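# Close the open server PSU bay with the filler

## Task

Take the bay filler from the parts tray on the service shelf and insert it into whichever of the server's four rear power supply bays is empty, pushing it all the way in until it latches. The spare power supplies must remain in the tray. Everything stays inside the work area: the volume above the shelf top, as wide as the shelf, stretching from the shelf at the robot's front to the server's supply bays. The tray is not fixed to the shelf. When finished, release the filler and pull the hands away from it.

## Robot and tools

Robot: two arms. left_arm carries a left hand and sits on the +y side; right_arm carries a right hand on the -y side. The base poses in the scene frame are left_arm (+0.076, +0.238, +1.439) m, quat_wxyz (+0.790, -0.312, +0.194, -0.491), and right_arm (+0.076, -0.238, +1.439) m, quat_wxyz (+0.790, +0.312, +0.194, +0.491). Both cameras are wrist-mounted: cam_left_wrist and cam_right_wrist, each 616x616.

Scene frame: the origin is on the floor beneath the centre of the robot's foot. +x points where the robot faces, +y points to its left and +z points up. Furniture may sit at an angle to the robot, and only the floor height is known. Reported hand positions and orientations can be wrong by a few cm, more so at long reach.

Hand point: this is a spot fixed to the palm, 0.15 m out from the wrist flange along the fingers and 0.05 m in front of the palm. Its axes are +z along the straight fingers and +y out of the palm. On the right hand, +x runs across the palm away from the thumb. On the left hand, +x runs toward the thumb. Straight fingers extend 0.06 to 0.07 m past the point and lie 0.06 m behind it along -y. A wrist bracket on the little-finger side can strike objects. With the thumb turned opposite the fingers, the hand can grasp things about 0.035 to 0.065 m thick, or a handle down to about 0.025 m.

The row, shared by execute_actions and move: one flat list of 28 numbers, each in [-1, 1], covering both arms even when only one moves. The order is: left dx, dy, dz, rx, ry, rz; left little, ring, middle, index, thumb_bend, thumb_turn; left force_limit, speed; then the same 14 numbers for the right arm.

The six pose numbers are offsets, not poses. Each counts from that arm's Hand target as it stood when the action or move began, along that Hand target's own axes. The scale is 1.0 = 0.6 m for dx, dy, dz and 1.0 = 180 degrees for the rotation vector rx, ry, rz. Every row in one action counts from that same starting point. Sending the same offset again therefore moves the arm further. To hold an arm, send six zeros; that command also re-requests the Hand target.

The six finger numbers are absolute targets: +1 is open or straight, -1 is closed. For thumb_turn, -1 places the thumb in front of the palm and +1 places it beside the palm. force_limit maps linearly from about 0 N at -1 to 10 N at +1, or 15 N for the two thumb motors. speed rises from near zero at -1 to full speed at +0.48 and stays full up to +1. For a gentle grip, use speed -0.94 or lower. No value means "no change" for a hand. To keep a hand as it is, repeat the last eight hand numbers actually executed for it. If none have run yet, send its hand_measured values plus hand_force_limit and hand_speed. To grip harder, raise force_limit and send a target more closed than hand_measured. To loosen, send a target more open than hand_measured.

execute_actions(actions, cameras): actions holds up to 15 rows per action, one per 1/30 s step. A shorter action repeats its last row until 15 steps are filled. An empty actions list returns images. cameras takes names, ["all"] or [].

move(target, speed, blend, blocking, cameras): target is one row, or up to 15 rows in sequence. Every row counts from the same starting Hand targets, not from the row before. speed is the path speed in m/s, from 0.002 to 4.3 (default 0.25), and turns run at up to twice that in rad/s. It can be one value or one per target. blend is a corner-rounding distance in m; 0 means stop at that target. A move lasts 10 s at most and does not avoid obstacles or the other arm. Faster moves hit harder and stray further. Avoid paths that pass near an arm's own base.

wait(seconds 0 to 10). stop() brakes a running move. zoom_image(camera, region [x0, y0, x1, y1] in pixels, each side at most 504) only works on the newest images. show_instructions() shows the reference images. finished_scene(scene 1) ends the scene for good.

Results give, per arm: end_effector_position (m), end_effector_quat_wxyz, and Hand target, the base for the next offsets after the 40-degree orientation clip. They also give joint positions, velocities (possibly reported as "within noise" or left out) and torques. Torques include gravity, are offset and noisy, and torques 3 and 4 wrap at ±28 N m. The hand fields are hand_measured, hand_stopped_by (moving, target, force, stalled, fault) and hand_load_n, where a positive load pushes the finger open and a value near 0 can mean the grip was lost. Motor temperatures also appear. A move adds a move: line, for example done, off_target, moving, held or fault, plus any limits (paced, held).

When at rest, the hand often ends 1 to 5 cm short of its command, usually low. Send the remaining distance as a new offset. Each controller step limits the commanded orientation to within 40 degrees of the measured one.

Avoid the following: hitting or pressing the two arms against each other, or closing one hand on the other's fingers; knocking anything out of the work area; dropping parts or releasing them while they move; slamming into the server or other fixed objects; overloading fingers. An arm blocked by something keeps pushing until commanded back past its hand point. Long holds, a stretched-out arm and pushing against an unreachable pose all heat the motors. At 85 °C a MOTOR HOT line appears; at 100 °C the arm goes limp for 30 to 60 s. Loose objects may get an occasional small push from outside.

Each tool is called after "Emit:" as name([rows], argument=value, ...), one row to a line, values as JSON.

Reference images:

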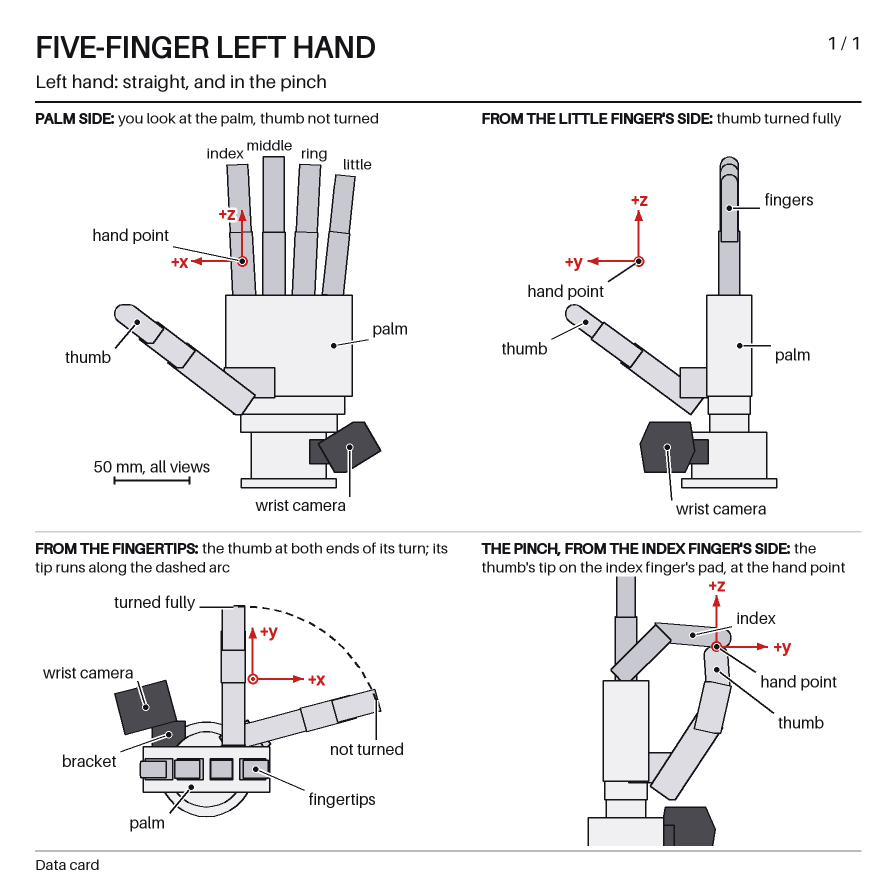

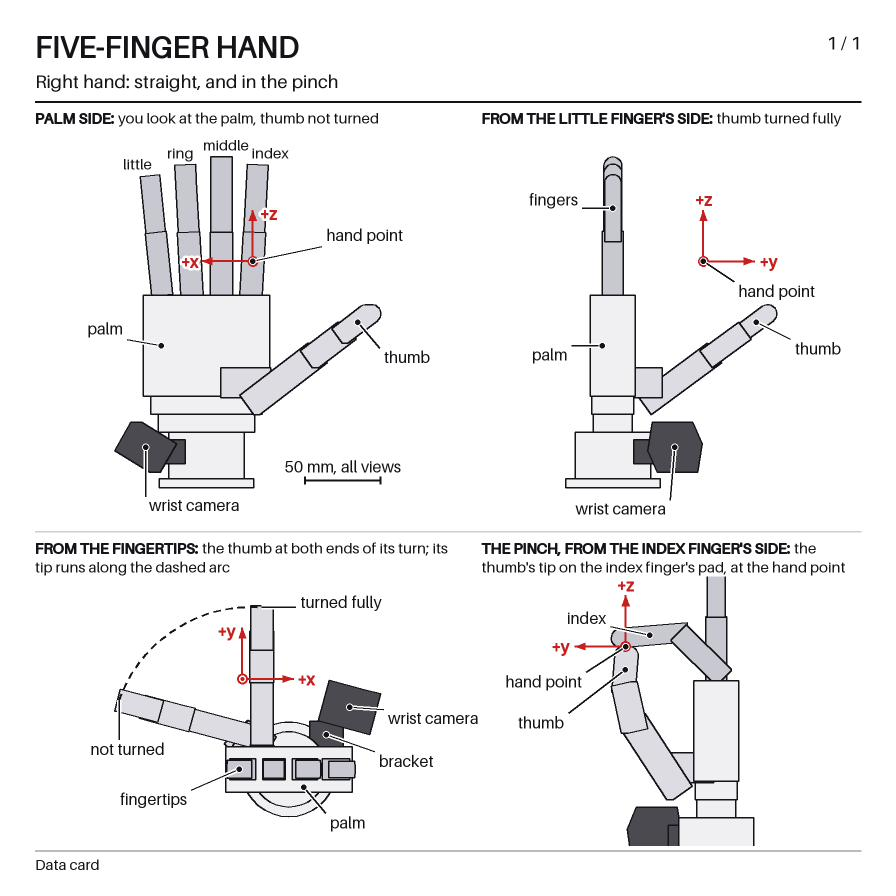

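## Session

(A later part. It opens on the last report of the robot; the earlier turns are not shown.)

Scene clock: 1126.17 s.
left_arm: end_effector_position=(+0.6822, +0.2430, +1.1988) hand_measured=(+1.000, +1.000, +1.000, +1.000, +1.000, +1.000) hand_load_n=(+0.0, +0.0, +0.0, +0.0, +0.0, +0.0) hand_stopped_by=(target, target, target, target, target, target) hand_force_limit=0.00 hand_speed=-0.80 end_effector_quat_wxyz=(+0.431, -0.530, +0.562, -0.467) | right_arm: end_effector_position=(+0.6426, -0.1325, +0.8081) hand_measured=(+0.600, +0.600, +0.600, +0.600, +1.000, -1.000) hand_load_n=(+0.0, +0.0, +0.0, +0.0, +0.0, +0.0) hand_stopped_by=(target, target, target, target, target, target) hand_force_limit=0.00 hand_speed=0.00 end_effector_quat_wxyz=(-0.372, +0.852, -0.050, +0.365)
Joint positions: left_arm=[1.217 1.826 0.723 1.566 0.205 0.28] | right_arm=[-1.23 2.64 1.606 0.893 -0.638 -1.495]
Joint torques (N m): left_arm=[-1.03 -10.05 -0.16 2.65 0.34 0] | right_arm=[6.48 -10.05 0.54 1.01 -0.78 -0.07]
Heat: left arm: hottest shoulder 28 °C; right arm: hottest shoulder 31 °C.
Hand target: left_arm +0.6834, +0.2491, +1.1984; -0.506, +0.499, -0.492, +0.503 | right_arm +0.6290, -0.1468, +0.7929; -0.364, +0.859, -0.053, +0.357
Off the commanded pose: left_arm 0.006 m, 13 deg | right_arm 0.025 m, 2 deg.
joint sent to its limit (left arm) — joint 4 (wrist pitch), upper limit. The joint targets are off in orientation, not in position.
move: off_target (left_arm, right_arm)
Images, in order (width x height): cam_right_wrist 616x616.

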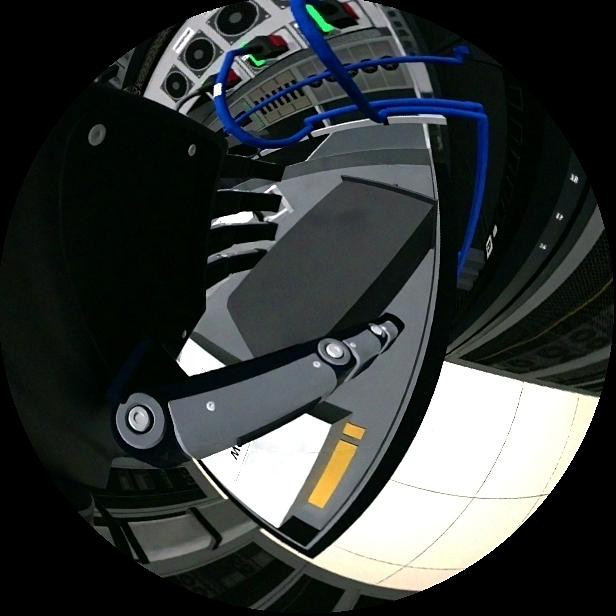

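Emit:
move(target=[0,0,0,0,0,0,1,1,1,1,1,1,0,-0.8,0,0,0,0,0,0,0.1,0.1,0.1,0.1,0.85,-1,-0.3,-0.8], cameras=["cam_right_wrist"], speed=0.08)

Emit:
zoom_image(camera="cam_right_wrist", region=[200, 170, 480, 450])

Scene clock: 1134.67 s.
left_arm: end_effector_position=(+0.6822, +0.2430, +1.1988) hand_measured=(+1.000, +1.000, +1.000, +1.000, +1.000, +1.000) hand_load_n=(+0.0, +0.0, +0.0, +0.0, -0.5, -0.5) hand_stopped_by=(target, target, target, target, target, target) hand_force_limit=0.00 hand_speed=-0.80 end_effector_quat_wxyz=(+0.431, -0.530, +0.562, -0.467) | right_arm: end_effector_position=(+0.6426, -0.1318, +0.8085) hand_measured=(+0.100, +0.252, +0.308, +0.288, +0.856, -1.000) hand_load_n=(+0.0, +3.5, +3.5, +4.5, +10.5, +1.0) hand_stopped_by=(target, force, force, force, force, target) hand_force_limit=-0.30 hand_speed=-0.80 end_effector_quat_wxyz=(-0.373, +0.852, -0.047, +0.365)
Joint positions: left_arm=[1.217 1.826 0.723 1.566 0.205 0.28] | right_arm=[-1.23 2.64 1.606 0.893 -0.643 -1.499]
Joint torques (N m): left_arm=[-1.2 -9.99 -0.12 2.66 0.35 -0.02] | right_arm=[6.42 -10.11 0.51 1.01 -0.58 -0.04]
Heat: left arm: hottest shoulder 28 °C; right arm: hottest shoulder 30 °C.
Hand target: left_arm +0.6834, +0.2491, +1.1984; -0.506, +0.499, -0.492, +0.503 | right_arm +0.6290, -0.1468, +0.7929; -0.364, +0.859, -0.053, +0.357
Off the commanded pose: left_arm 0.006 m, 13 deg | right_arm 0.026 m, 2 deg.
joint sent to its limit (left arm) — joint 4 (wrist pitch), upper limit. The joint targets are off in orientation, not in position.
move: off_target (left_arm, right_arm)
Images, in order (width x height): cam_right_wrist 616x616.

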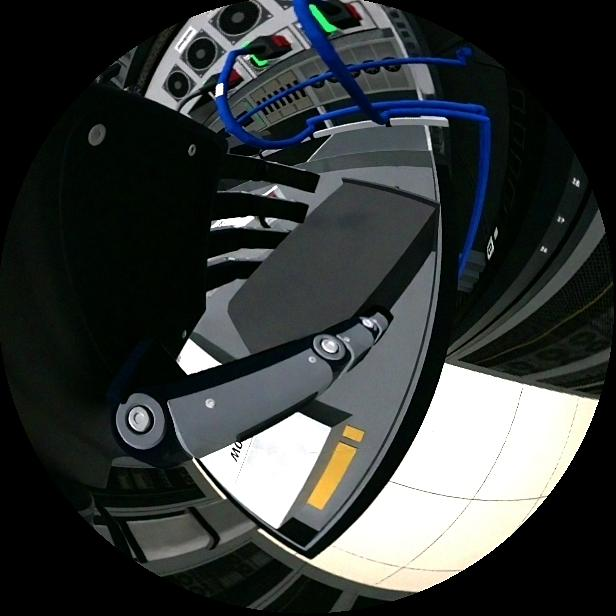

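Scaled by 1.800 from the camera's 616x616 image, which has a finer 880x880 frame.

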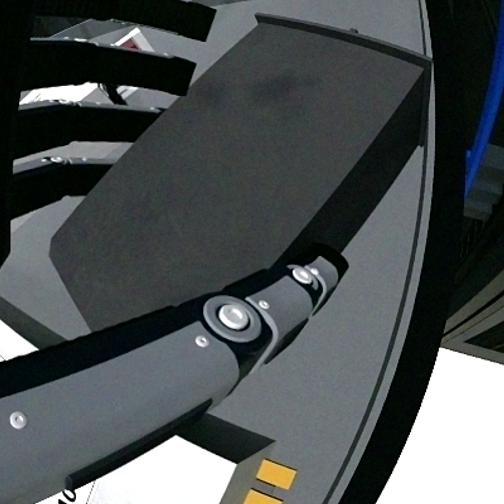

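Emit:
move(target=[0,0,0,0,0,0,1,1,1,1,1,1,0,-0.8,0.0575,-0.0663,-0.0482,0,0,0,0.1,0.1,0.1,0.1,0.85,-1,-0.3,-0.8], cameras=["cam_right_wrist","cam_left_wrist"], speed=0.08)

Emit:
zoom_image(camera="cam_right_wrist", region=[200, 170, 480, 450])

Emit:
zoom_image(camera="cam_left_wrist", region=[130, 340, 310, 500])

Scene clock: 1144.47 s.
left_arm: end_effector_position=(+0.6822, +0.2430, +1.1988) hand_measured=(+1.000, +1.000, +1.000, +1.000, +1.000, +1.000) hand_load_n=(+0.0, +0.0, +0.0, -0.5, +0.0, -0.5) hand_stopped_by=(target, target, target, target, target, target) hand_force_limit=0.00 hand_speed=-0.80 end_effector_quat_wxyz=(+0.431, -0.530, +0.562, -0.467) | right_arm: end_effector_position=(+0.6230, -0.1403, +0.8481) hand_measured=(+0.100, +0.252, +0.308, +0.288, +0.856, -1.000) hand_load_n=(+0.0, +2.0, +3.0, +5.0, +10.5, +1.5) hand_stopped_by=(target, force, force, force, force, target) hand_force_limit=-0.30 hand_speed=-0.80 end_effector_quat_wxyz=(-0.369, +0.861, -0.054, +0.346)
Joint positions: left_arm=[1.217 1.826 0.723 1.566 0.205 0.28] | right_arm=[-1.229 2.521 1.424 0.914 -0.623 -1.501]
Joint torques (N m): left_arm=[-1.14 -9.88 -0.14 2.7 0.34 0.01] | right_arm=[7.47 -11.99 -1.21 2.45 -0.57 0.04]
Heat: left arm: hottest shoulder 28 °C; right arm: hottest shoulder 30 °C.
Hand target: left_arm +0.6834, +0.2491, +1.1984; -0.506, +0.499, -0.492, +0.503 | right_arm +0.6290, -0.1470, +0.8529; -0.364, +0.859, -0.053, +0.357
Off the commanded pose: left_arm 0.006 m, 13 deg | right_arm 0.010 m, 1 deg.
joint sent to its limit (left arm) — joint 4 (wrist pitch), upper limit. The joint targets are off in orientation, not in position.
move: off_target (left_arm)

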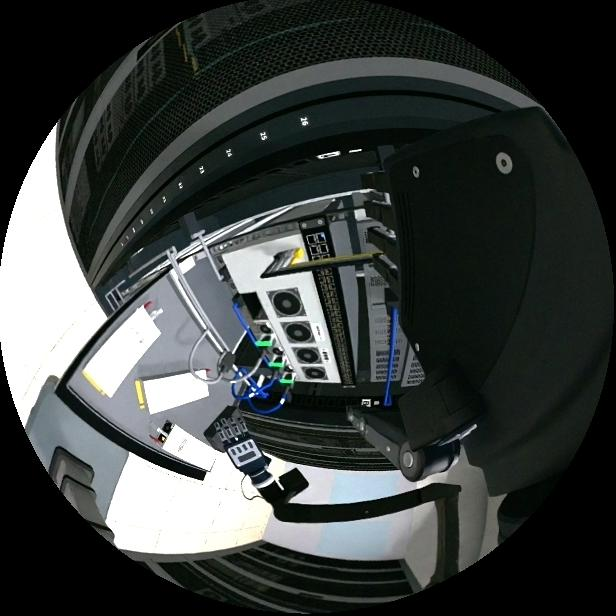

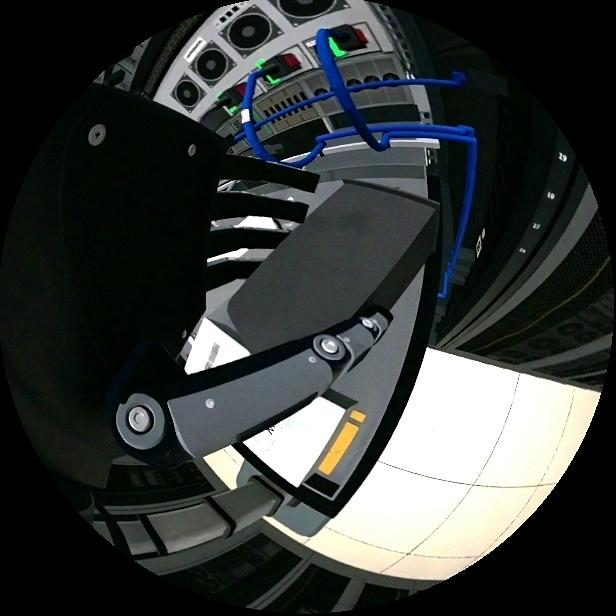

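Scaled by 1.800 from the camera's 616x616 image, which has a finer 880x880 frame.

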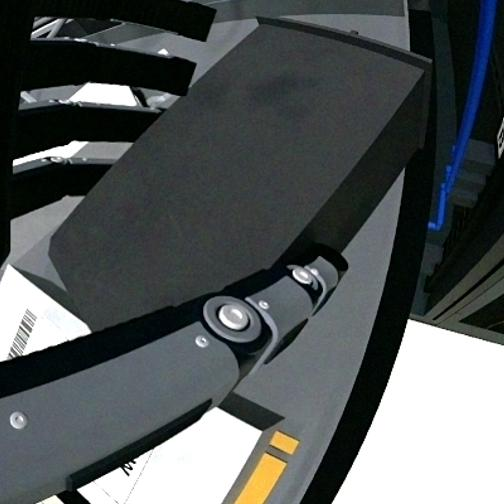

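Scaled by 2.800 from the camera's 616x616 image, which has a finer 880x880 frame.

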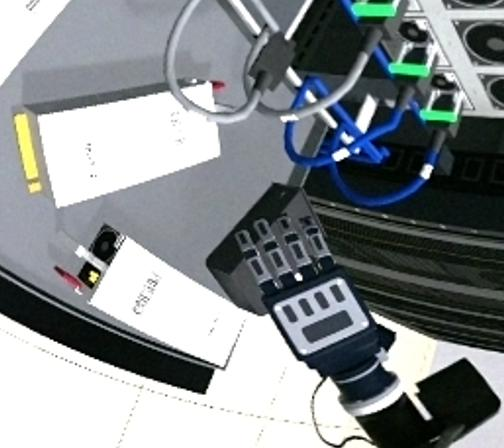

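Emit:
move(target=[-0.133,0,-0.1,-0.1,0,0,1,1,1,1,1,1,0,-0.8,0.1057,-0.124,-0.2135,0,0,0,0.1,0.1,0.1,0.1,0.85,-1,-0.3,-0.8], cameras=["cam_right_wrist","cam_left_wrist"], speed=0.12)

Scene clock: 1197.07 s.
left_arm: end_effector_position=(+0.6249, +0.3243, +1.1933) hand_measured=(+1.000, +1.000, +1.000, +1.000, +1.000, +1.000) hand_load_n=(+0.0, +0.0, +0.0, -0.5, +0.0, +0.0) hand_stopped_by=(target, target, target, target, target, target) hand_force_limit=0.00 hand_speed=-0.80 end_effector_quat_wxyz=(+0.423, -0.569, +0.566, -0.421) | right_arm: end_effector_position=(+0.5792, -0.1763, +0.9970) hand_measured=(+0.100, +0.252, +0.308, +0.288, +0.856, -1.000) hand_load_n=(+0.0, +2.0, +3.5, +4.5, +10.0, +1.5) hand_stopped_by=(target, force, force, force, force, target) hand_force_limit=-0.30 hand_speed=-0.80 end_effector_quat_wxyz=(-0.373, +0.859, -0.054, +0.347)
Joint positions: left_arm=[1.404 1.757 0.605 1.556 0.281 0.211] | right_arm=[-1.25 2.158 0.925 1.051 -0.652 -1.501]
Joint torques (N m): left_arm=[0.62 -11.16 -1.78 1.46 0.3 -0.02] | right_arm=[5.07 -11.22 -2.8 2.37 -0.86 -0.05]
Motor temperatures (°C): left_arm=[23 28 26 26 22 24] | right_arm=[23 32 26 24 23 25]
Heat: left arm: hottest shoulder 28 °C; right arm: hottest shoulder 32 °C.
Hand target: left_arm +0.6227, +0.3285, +1.1971; -0.422, +0.572, -0.564, +0.420 | right_arm +0.5798, -0.1901, +1.0002; -0.364, +0.859, -0.053, +0.357
Off the commanded pose: left_arm 0.006 m, 0 deg | right_arm 0.014 m, 2 deg.
move: off_target (right_arm)

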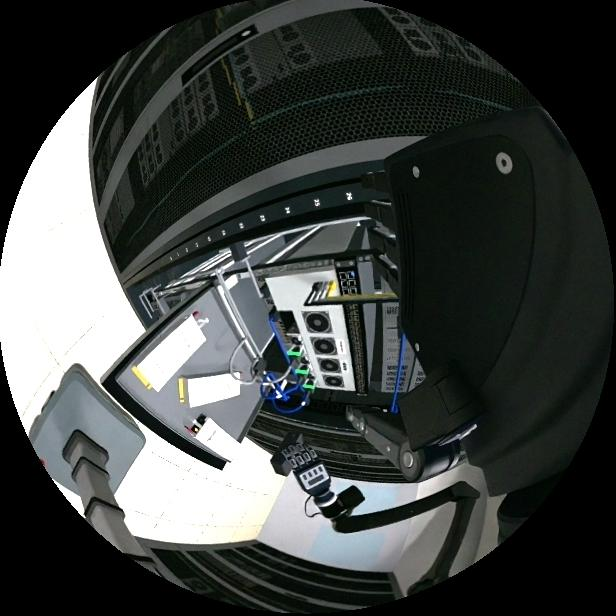

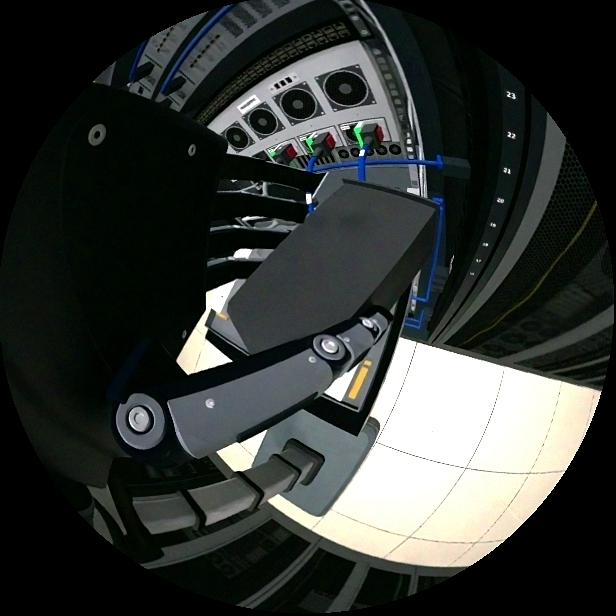

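Emit:
move(target=[0,0,0,0,0,0,1,1,1,1,1,1,0,-0.8,0,0,0,-0.2236,0.258,0.1873,0.1,0.1,0.1,0.1,0.85,-1,-0.3,-0.8], cameras=["cam_right_wrist","cam_left_wrist"], speed=0.2)

Scene clock: 1207.40 s.
left_arm: end_effector_position=(+0.6249, +0.3243, +1.1933) hand_measured=(+1.000, +1.000, +1.000, +1.000, +1.000, +1.000) hand_load_n=(+0.0, +0.0, +0.0, +0.0, +0.0, -0.5) hand_stopped_by=(target, target, target, target, target, target) hand_force_limit=0.00 hand_speed=-0.80 end_effector_quat_wxyz=(+0.423, -0.569, +0.566, -0.421) | right_arm: end_effector_position=(+0.5811, -0.2028, +1.0003) hand_measured=(+0.100, +0.252, +0.308, +0.288, +0.856, -1.000) hand_load_n=(+0.0, +2.0, +3.0, +5.0, +10.5, +2.0) hand_stopped_by=(target, force, force, force, force, target) hand_force_limit=-0.30 hand_speed=-0.80 end_effector_quat_wxyz=(-0.077, +0.687, -0.541, +0.479)
Joint positions: left_arm=[1.404 1.757 0.605 1.556 0.281 0.211] | right_arm=[-0.979 2.335 1.02 1.552 0.62 -0.849]
Joint torques (N m): left_arm=[0.38 -11.05 -1.85 1.48 0.28 -0.03] | right_arm=[10.52 -9 -1.06 2.85 -0.05 0.12]
Heat: left arm: hottest shoulder 27 °C; right arm: hottest shoulder 31 °C.
Hand target: left_arm +0.6227, +0.3285, +1.1971; -0.422, +0.572, -0.564, +0.420 | right_arm +0.5797, -0.1901, +1.0001; -0.093, +0.673, -0.536, +0.501
Off the commanded pose: left_arm 0.006 m, 0 deg | right_arm 0.013 m, 4 deg.
joint sent to its limit (right arm) — joint 4 (wrist pitch), upper limit. The joint targets are off in orientation, not in position.
move: off_target (right_arm)

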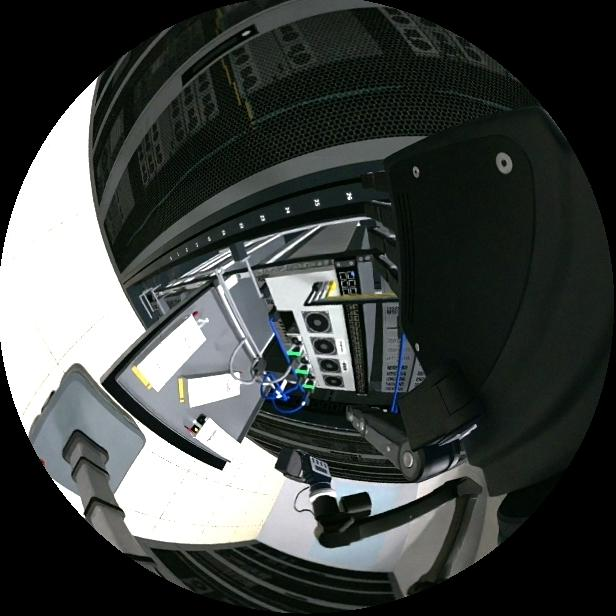

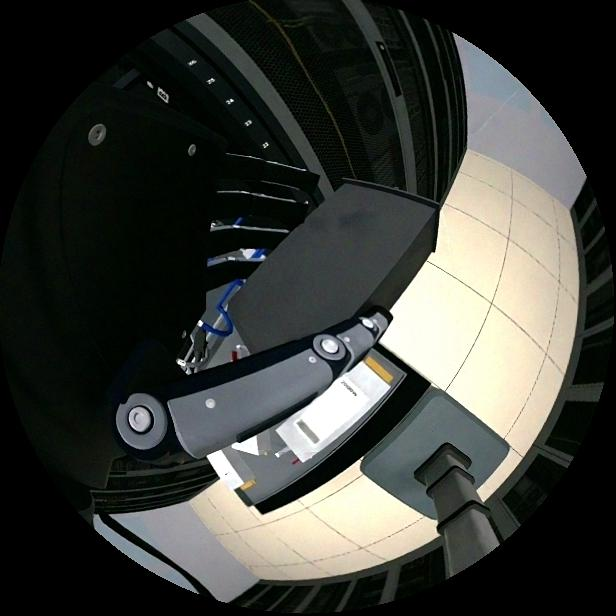

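Emit:
move(target=[0,0,0,0,0,0,1,1,1,1,1,1,0,-0.8,0,0,0,-0.1776,0.205,0.1488,0.1,0.1,0.1,0.1,0.85,-1,-0.3,-0.8], cameras=["cam_right_wrist","cam_left_wrist"], speed=0.2)

Scene clock: 1219.70 s.
left_arm: end_effector_position=(+0.6249, +0.3243, +1.1933) hand_measured=(+1.000, +1.000, +1.000, +1.000, +1.000, +1.000) hand_load_n=(+0.0, +0.0, +0.0, +0.0, +0.0, -0.5) hand_stopped_by=(target, target, target, target, target, target) hand_force_limit=0.00 hand_speed=-0.80 end_effector_quat_wxyz=(+0.423, -0.569, +0.566, -0.421) | right_arm: end_effector_position=(+0.5843, -0.2058, +1.0035) hand_measured=(+0.100, +0.252, +0.308, +0.288, +0.856, -1.000) hand_load_n=(+0.0, +2.0, +3.0, +5.0, +10.0, +2.0) hand_stopped_by=(target, force, force, force, force, target) hand_force_limit=-0.30 hand_speed=-0.80 end_effector_quat_wxyz=(-0.156, -0.334, +0.779, -0.507)
Joint positions: left_arm=[1.404 1.757 0.605 1.556 0.281 0.211] | right_arm=[-0.887 2.372 1.35 1.351 1.544 -0.418]
Joint torques (N m): left_arm=[0.32 -10.93 -1.77 1.39 0.29 -0.03] | right_arm=[12.57 -10.81 0.77 0.55 0.31 0.13]
Heat: left arm: hottest shoulder 27 °C; right arm: hottest shoulder 31 °C.
Hand target: left_arm +0.6227, +0.3285, +1.1971; -0.422, +0.572, -0.564, +0.420 | right_arm +0.5798, -0.1901, +1.0002; -0.152, -0.344, +0.789, -0.486
Off the commanded pose: left_arm 0.006 m, 0 deg | right_arm 0.017 m, 3 deg.
move: off_target (right_arm)

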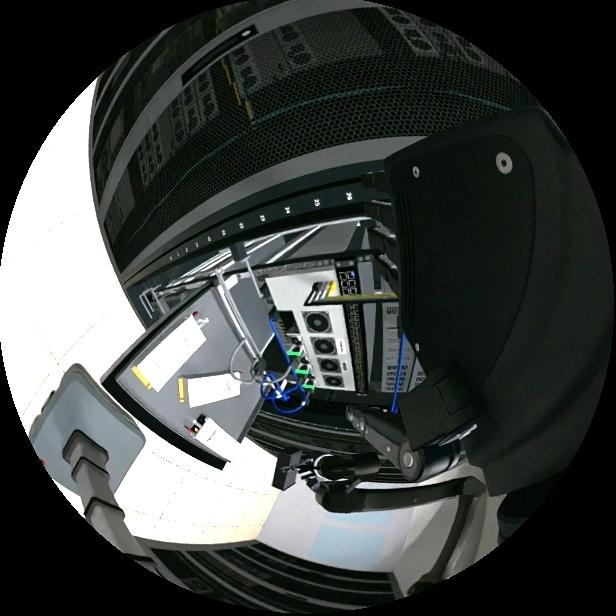

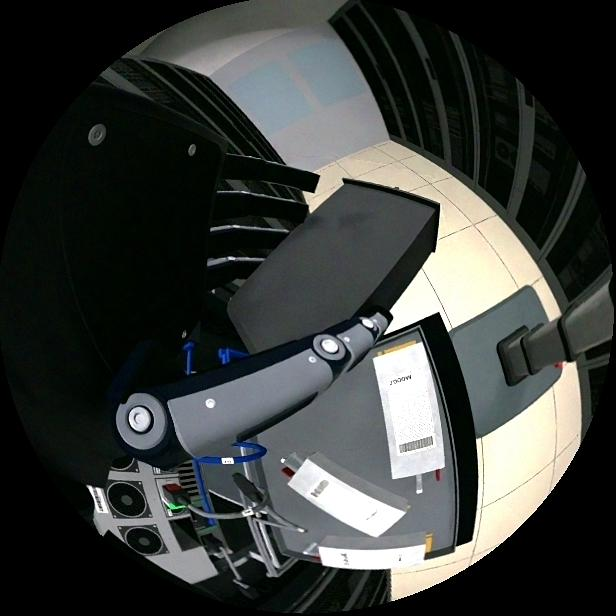

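Emit:
move(target=[0,0,0,0,0,0,1,1,1,1,1,1,0,-0.8,-0.1335,0.1545,-0.0257,0.0191,-0.0221,-0.016,0.1,0.1,0.1,0.1,0.85,-1,-0.3,-0.8], cameras=["cam_right_wrist","cam_left_wrist"], speed=0.1)

Emit:
zoom_image(camera="cam_right_wrist", region=[210, 220, 490, 500])

Emit:
zoom_image(camera="cam_left_wrist", region=[160, 380, 380, 540])

Scene clock: 1347.47 s.
left_arm: end_effector_position=(+0.6249, +0.3243, +1.1933) hand_measured=(+1.000, +1.000, +1.000, +1.000, +1.000, +1.000) hand_load_n=(+0.0, +0.0, +0.0, +0.0, +0.0, -0.5) hand_stopped_by=(target, target, target, target, target, target) hand_force_limit=0.00 hand_speed=-0.80 end_effector_quat_wxyz=(+0.423, -0.569, +0.566, -0.421) | right_arm: end_effector_position=(+0.5749, -0.1341, +0.9019) hand_measured=(+0.100, +0.252, +0.308, +0.288, +0.856, -1.000) hand_load_n=(+0.0, +2.0, +3.0, +5.0, +10.0, +1.5) hand_stopped_by=(target, force, force, force, force, target) hand_force_limit=-0.30 hand_speed=-0.80 end_effector_quat_wxyz=(-0.132, -0.375, +0.771, -0.498)
Joint positions: left_arm=[1.404 1.757 0.605 1.556 0.281 0.211] | right_arm=[-0.858 2.671 1.667 1.284 1.487 -0.417]
Joint torques (N m): left_arm=[0.56 -10.87 -1.76 1.46 0.3 -0.03] | right_arm=[13.63 -10.29 1.35 0.57 0.03 0.08]
Heat: left arm: hottest shoulder 27 °C; right arm: hottest shoulder 31 °C.
Hand target: left_arm +0.6227, +0.3285, +1.1971; -0.422, +0.572, -0.564, +0.420 | right_arm +0.5718, -0.1181, +0.9002; -0.126, -0.385, +0.770, -0.494
Off the commanded pose: left_arm 0.006 m, 0 deg | right_arm 0.016 m, 1 deg.
move: off_target (right_arm)

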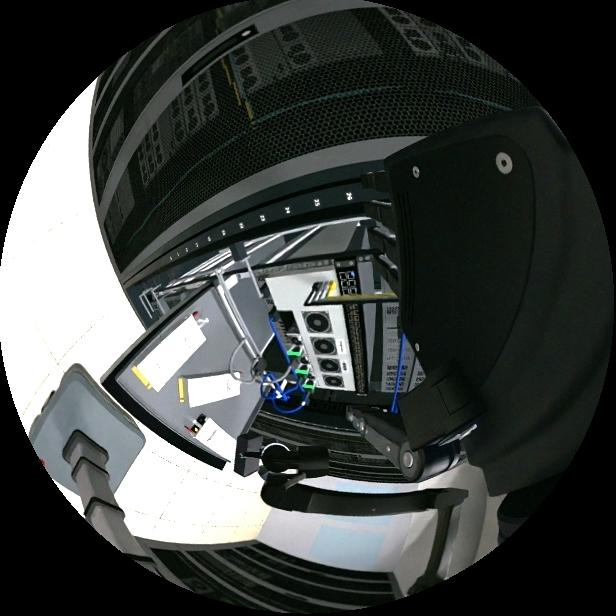

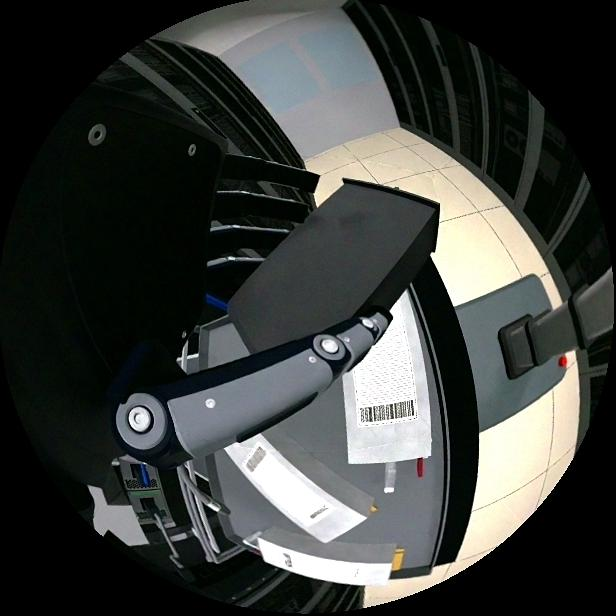

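Scaled by 1.800 from the camera's 616x616 image, which has a finer 880x880 frame.

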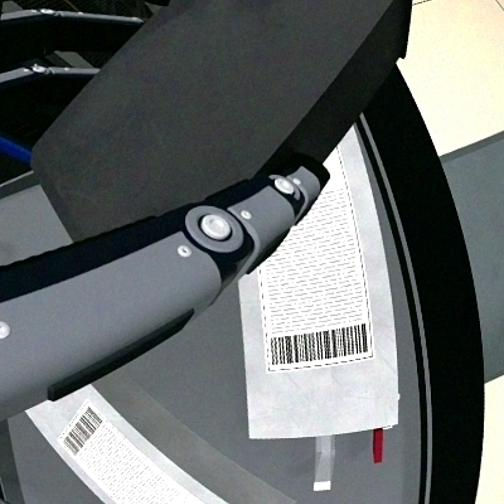

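Scaled by 2.291 from the camera's 616x616 image, which has a finer 880x880 frame.

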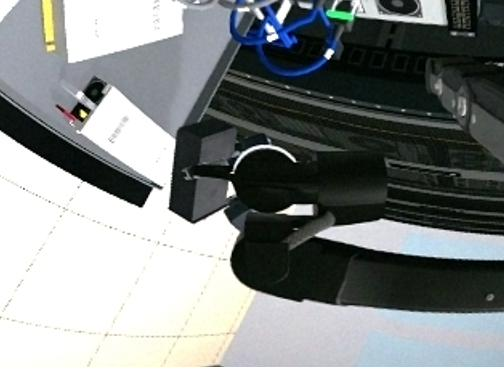

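Emit:
move(target=[0,0,0,0,0,0,1,1,1,1,1,1,0,-0.8,-0.0567,0.0573,0.0163,0,0,0,0.1,0.1,0.1,0.1,0.85,-1,-0.3,-0.8], cameras=["cam_right_wrist","cam_left_wrist"], speed=0.07)

Emit:
zoom_image(camera="cam_right_wrist", region=[210, 220, 490, 500])

Emit:
zoom_image(camera="cam_left_wrist", region=[180, 390, 300, 510])

Scene clock: 1380.57 s.
left_arm: end_effector_position=(+0.6249, +0.3243, +1.1933) hand_measured=(+1.000, +1.000, +1.000, +1.000, +1.000, +1.000) hand_load_n=(+0.0, +0.0, +0.0, +0.0, +0.0, +0.0) hand_stopped_by=(target, target, target, target, target, target) hand_force_limit=0.00 hand_speed=-0.80 end_effector_quat_wxyz=(+0.423, -0.569, +0.566, -0.421) | right_arm: end_effector_position=(+0.5753, -0.1111, +0.8570) hand_measured=(+0.100, +0.252, +0.308, +0.288, +0.856, -1.000) hand_load_n=(+0.0, +2.0, +3.0, +5.0, +10.5, +2.0) hand_stopped_by=(target, force, force, force, force, target) hand_force_limit=-0.30 hand_speed=-0.80 end_effector_quat_wxyz=(-0.129, -0.381, +0.770, -0.496)
Joint positions: left_arm=[1.404 1.757 0.605 1.556 0.281 0.211] | right_arm=[-0.858 2.803 1.855 1.2 1.476 -0.397]
Joint torques (N m): left_arm=[0.44 -10.99 -1.8 1.46 0.29 -0.02] | right_arm=[13.39 -10.23 1.94 0.69 0.05 0.12]
Heat: left arm: hottest shoulder 27 °C; right arm: hottest shoulder 31 °C.
Hand target: left_arm +0.6227, +0.3285, +1.1971; -0.422, +0.572, -0.564, +0.420 | right_arm +0.5717, -0.1031, +0.8531; -0.126, -0.385, +0.770, -0.494
Off the commanded pose: left_arm 0.006 m, 0 deg | right_arm 0.010 m, 1 deg.
move: done

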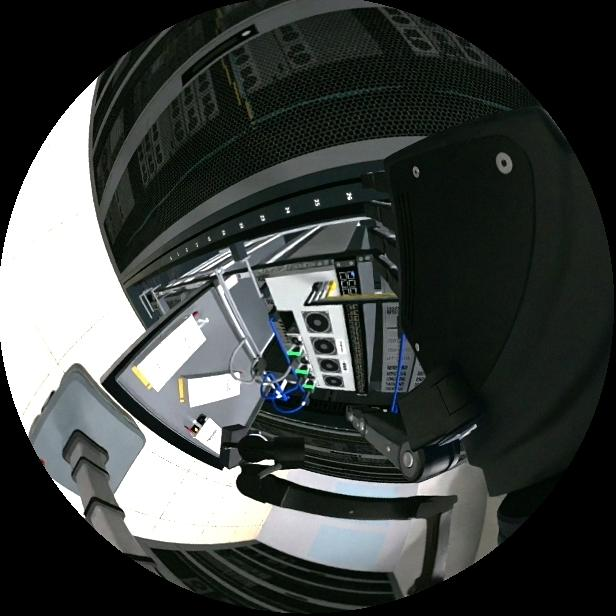

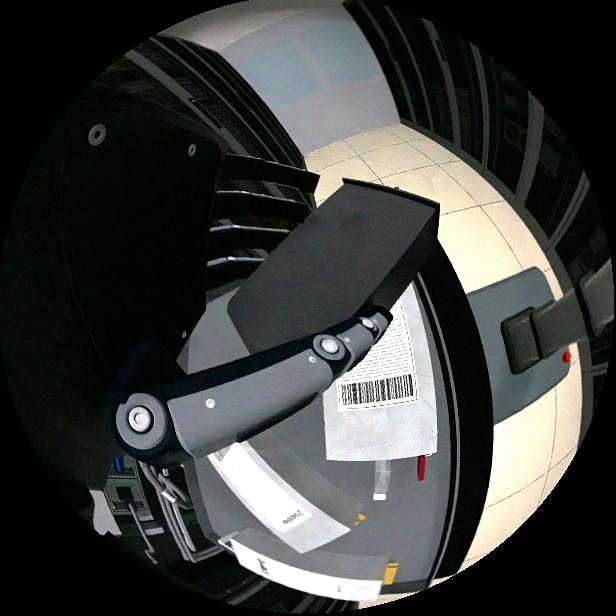

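Scaled by 1.800 from the camera's 616x616 image, which has a finer 880x880 frame.

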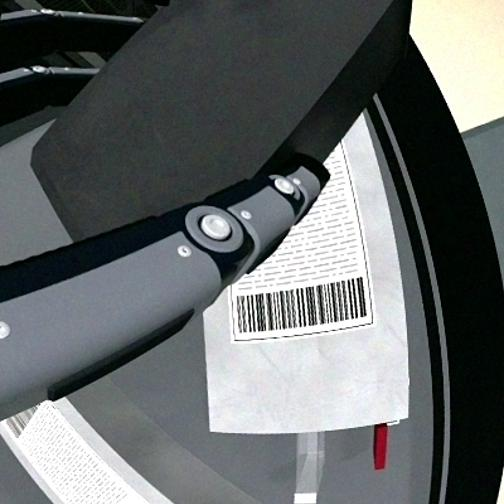

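Scaled by 4.200 from the camera's 616x616 image, which has a finer 880x880 frame.

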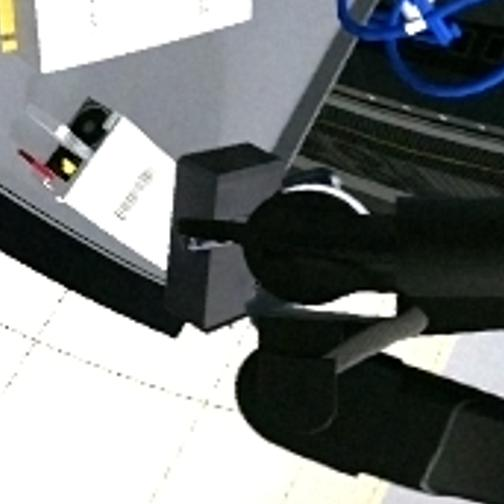

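Emit:
execute_actions(actions=[])

Scene clock: 1412.63 s.
left_arm: end_effector_position=(+0.6249, +0.3243, +1.1933) hand_measured=(+1.000, +1.000, +1.000, +1.000, +1.000, +1.000) hand_load_n=(+0.0, +0.0, +0.0, +0.0, +0.0, +0.0) hand_stopped_by=(target, target, target, target, target, target) hand_force_limit=0.00 hand_speed=-0.80 end_effector_quat_wxyz=(+0.423, -0.569, +0.566, -0.421) | right_arm: end_effector_position=(+0.5753, -0.1111, +0.8570) hand_measured=(+0.100, +0.252, +0.308, +0.288, +0.856, -1.000) hand_load_n=(+0.0, +2.0, +3.5, +5.0, +10.5, +2.0) hand_stopped_by=(target, force, force, force, force, target) hand_force_limit=-0.30 hand_speed=-0.80 end_effector_quat_wxyz=(-0.129, -0.380, +0.770, -0.496)
Joint positions: left_arm=[1.404 1.757 0.605 1.556 0.281 0.211] | right_arm=[-0.858 2.803 1.855 1.2 1.476 -0.396]
Joint velocities: within noise
Joint torques (N m): left_arm=[0.56 -11.05 -1.74 1.44 0.3 -0.02] | right_arm=[13.57 -10.64 1.89 0.7 0.06 0.15]
Motor temperatures (°C): left_arm=[22 27 26 25 22 24] | right_arm=[26 31 26 24 23 25]
Heat: left arm: hottest shoulder 27 °C; right arm: hottest shoulder 31 °C.
Hand target: left_arm +0.6227, +0.3285, +1.1971; -0.422, +0.572, -0.564, +0.420 | right_arm +0.5717, -0.1031, +0.8531; -0.126, -0.385, +0.770, -0.494
Off the commanded pose: left_arm 0.006 m, 0 deg | right_arm 0.010 m, 1 deg.

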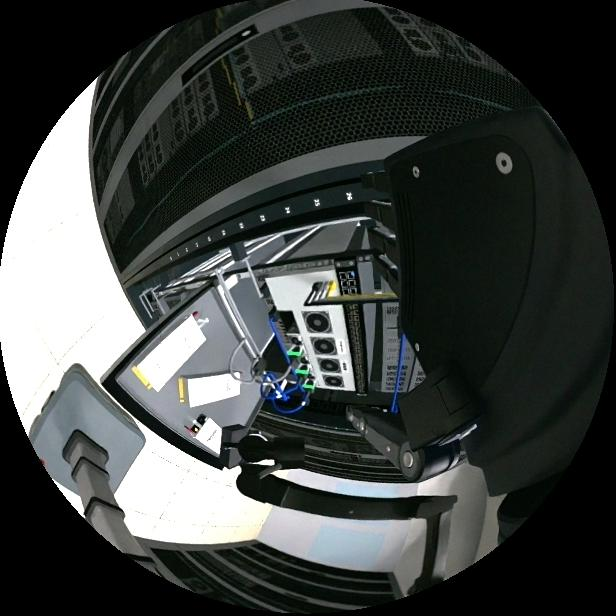

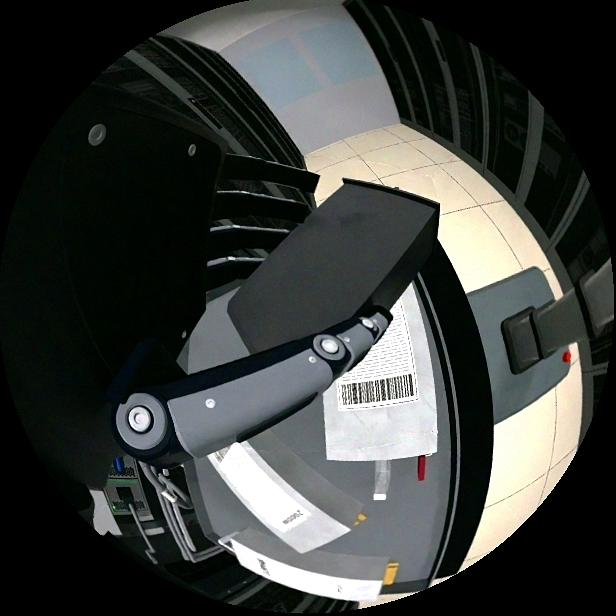

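Emit:
move(target=[0,0,0,0,0,0,1,1,1,1,1,1,0,-0.8,-0.01436,0.0166,0.01205,0,0,0,0.1,0.1,0.1,0.1,0.85,-1,-0.3,-0.8], speed=0.05, cameras=["cam_right_wrist"])

Scene clock: 1419.97 s.
left_arm: end_effector_position=(+0.6249, +0.3243, +1.1933) hand_measured=(+1.000, +1.000, +1.000, +1.000, +1.000, +1.000) hand_load_n=(+0.0, +0.0, +0.0, +0.0, +0.0, -0.5) hand_stopped_by=(target, target, target, target, target, target) hand_force_limit=0.00 hand_speed=-0.80 end_effector_quat_wxyz=(+0.423, -0.569, +0.566, -0.421) | right_arm: end_effector_position=(+0.5812, -0.1079, +0.8515) hand_measured=(+0.100, +0.252, +0.308, +0.288, +0.856, -1.000) hand_load_n=(-0.5, +2.5, +3.0, +5.0, +11.0, +0.5) hand_stopped_by=(target, force, force, force, force, target) hand_force_limit=-0.30 hand_speed=-0.80 end_effector_quat_wxyz=(-0.131, -0.384, +0.768, -0.495)
Joint positions: left_arm=[1.404 1.757 0.605 1.556 0.281 0.211] | right_arm=[-0.858 2.821 1.899 1.17 1.476 -0.403]
Joint torques (N m): left_arm=[0.44 -11.16 -1.7 1.39 0.3 -0.01] | right_arm=[12.69 -9 2.62 0.77 -0.32 0.33]
Heat: left arm: hottest shoulder 27 °C; right arm: hottest shoulder 31 °C.
Hand target: left_arm +0.6227, +0.3285, +1.1971; -0.422, +0.572, -0.564, +0.420 | right_arm +0.5719, -0.1031, +0.8382; -0.126, -0.385, +0.770, -0.494
Off the commanded pose: left_arm 0.006 m, 0 deg | right_arm 0.017 m, 1 deg.
move: off_target (right_arm)
Images, in order (width x height): cam_right_wrist 616x616.

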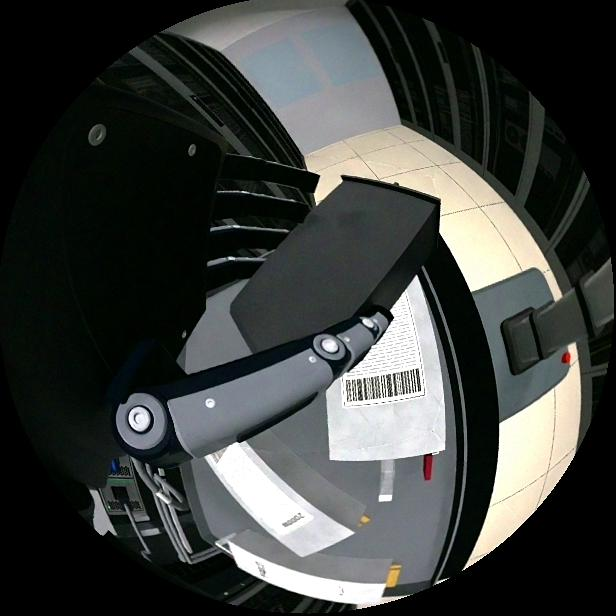

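Emit:
move(target=[0,0,0,0,0,0,1,1,1,1,1,1,0,-0.8,0,0,0,0,0,0,0.6,0.6,0.6,0.6,1.0,-1,-0.3,-0.6], speed=0.05, cameras=["cam_right_wrist"])

Scene clock: 1429.57 s.
left_arm: end_effector_position=(+0.6249, +0.3243, +1.1933) hand_measured=(+1.000, +1.000, +1.000, +1.000, +1.000, +1.000) hand_load_n=(+0.0, +0.0, +0.0, +0.0, +0.0, +0.0) hand_stopped_by=(target, target, target, target, target, target) hand_force_limit=0.00 hand_speed=-0.80 end_effector_quat_wxyz=(+0.423, -0.569, +0.566, -0.421) | right_arm: end_effector_position=(+0.5794, -0.1051, +0.8464) hand_measured=(+0.600, +0.600, +0.600, +0.600, +1.000, -1.000) hand_load_n=(+0.0, +0.0, +0.0, +0.0, +0.0, +0.0) hand_stopped_by=(target, target, target, target, target, target) hand_force_limit=-0.30 hand_speed=-0.60 end_effector_quat_wxyz=(-0.125, -0.382, +0.770, -0.495)
Joint positions: left_arm=[1.404 1.757 0.605 1.556 0.281 0.211] | right_arm=[-0.858 2.832 1.907 1.161 1.468 -0.378]
Joint torques (N m): left_arm=[0.44 -11.16 -1.77 1.47 0.3 -0.02] | right_arm=[12.57 -10.17 2.13 0.66 0 0.18]
Heat: left arm: hottest shoulder 27 °C; right arm: hottest shoulder 31 °C.
Hand target: left_arm +0.6227, +0.3285, +1.1971; -0.422, +0.572, -0.564, +0.420 | right_arm +0.5718, -0.1031, +0.8381; -0.126, -0.385, +0.770, -0.494
Off the commanded pose: left_arm 0.006 m, 0 deg | right_arm 0.011 m, 0 deg.
move: off_target (right_arm)
Images, in order (width x height): cam_right_wrist 616x616.

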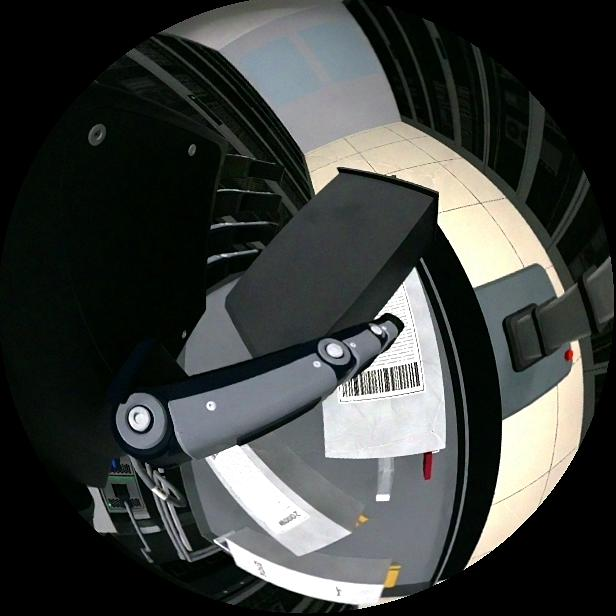

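Emit:
move([
  [0,0,0,0,0,0,1,1,1,1,1,1,0,-0.8,0.1149,-0.1328,-0.0965,0,0,0,0.6,0.6,0.6,0.6,1.0,-1,-0.3,-0.6],
  [0,0,0,0,0,0,1,1,1,1,1,1,0,-0.8,0.5,-0.24,0.06,0,0,0,0.6,0.6,0.6,0.6,1.0,-1,-0.3,-0.6],
], speed=[0.06,0.2], blend=[0.02,0], cameras=["all"])

Scene clock: 1446.70 s.
left_arm: end_effector_position=(+0.6249, +0.3243, +1.1933) hand_measured=(+1.000, +1.000, +1.000, +1.000, +1.000, +1.000) hand_load_n=(+0.0, +0.0, +0.0, +0.0, +0.0, -0.5) hand_stopped_by=(target, target, target, target, target, target) hand_force_limit=0.00 hand_speed=-0.80 end_effector_quat_wxyz=(+0.423, -0.569, +0.566, -0.421) | right_arm: end_effector_position=(+0.4862, -0.2953, +1.0883) hand_measured=(+0.600, +0.600, +0.600, +0.600, +1.000, -1.000) hand_load_n=(+0.0, +0.0, +0.0, +0.0, +0.0, +0.5) hand_stopped_by=(target, target, target, target, target, target) hand_force_limit=-0.30 hand_speed=-0.60 end_effector_quat_wxyz=(-0.118, -0.387, +0.769, -0.494)
Joint positions: left_arm=[1.404 1.757 0.605 1.556 0.281 0.211] | right_arm=[-0.979 2.074 0.781 1.405 1.332 -0.255]
Joint torques (N m): left_arm=[0.5 -11.05 -1.77 1.5 0.3 -0.02] | right_arm=[6.3 -10.11 -2.78 0.8 0.06 0.18]
Heat: left arm: hottest shoulder 28 °C; right arm: hottest shoulder 30 °C.
Hand target: left_arm +0.6227, +0.3285, +1.1971; -0.422, +0.572, -0.564, +0.420 | right_arm +0.4801, -0.3055, +1.0885; -0.126, -0.385, +0.770, -0.494
Off the commanded pose: left_arm 0.006 m, 0 deg | right_arm 0.012 m, 1 deg.
move: off_target (right_arm)

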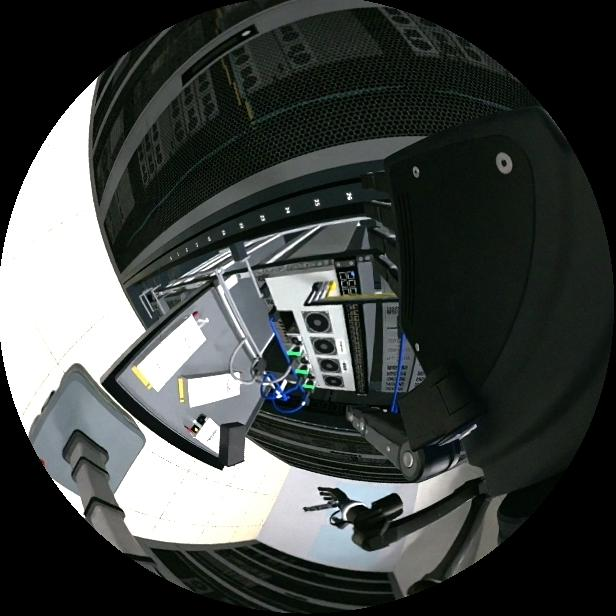

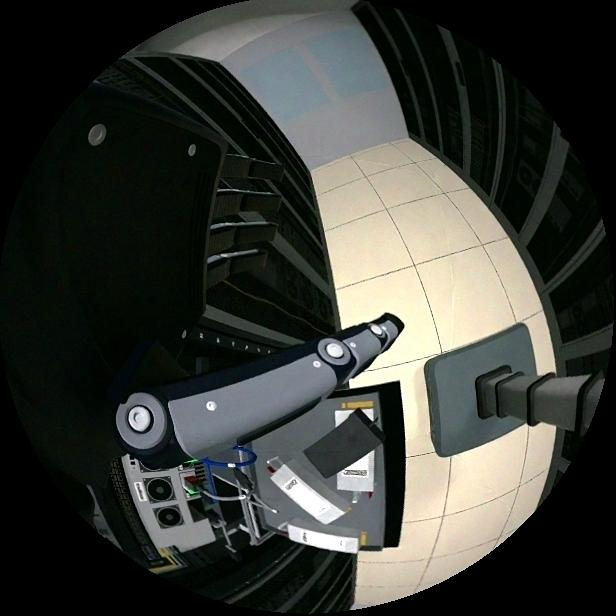

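Emit:
zoom_image(camera="cam_right_wrist", region=[230, 370, 410, 550])

Emit:
zoom_image(camera="cam_left_wrist", region=[100, 250, 350, 500])

Scaled by 2.800 from the camera's 616x616 image, which has a finer 880x880 frame.

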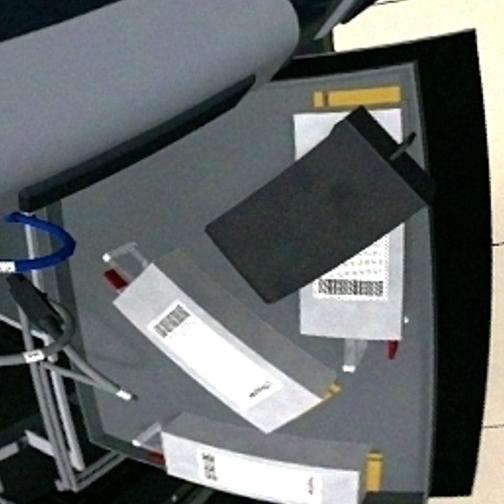

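Scaled by 2.016 from the camera's 616x616 image, which has a finer 880x880 frame.

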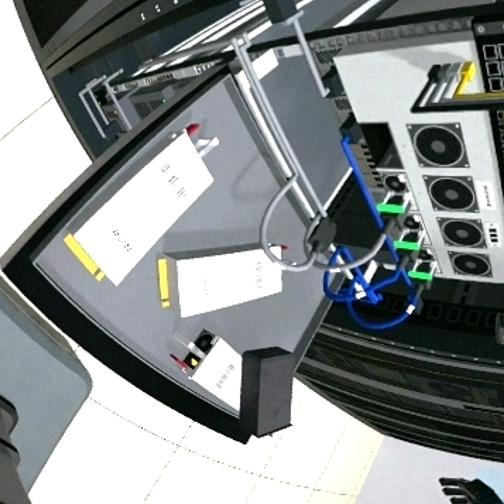

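Emit:
zoom_image(camera="cam_left_wrist", region=[170, 390, 270, 490])

Scaled by 5.040 from the camera's 616x616 image, which has a finer 880x880 frame.

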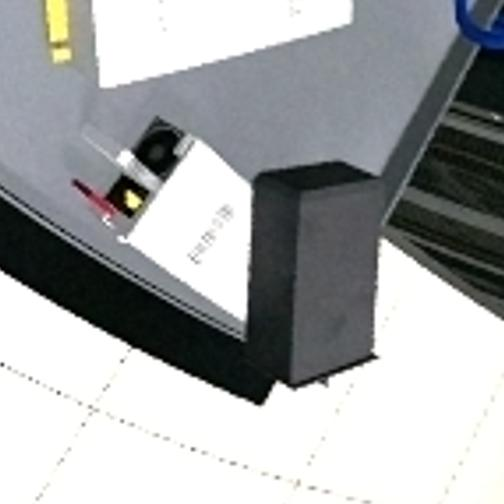

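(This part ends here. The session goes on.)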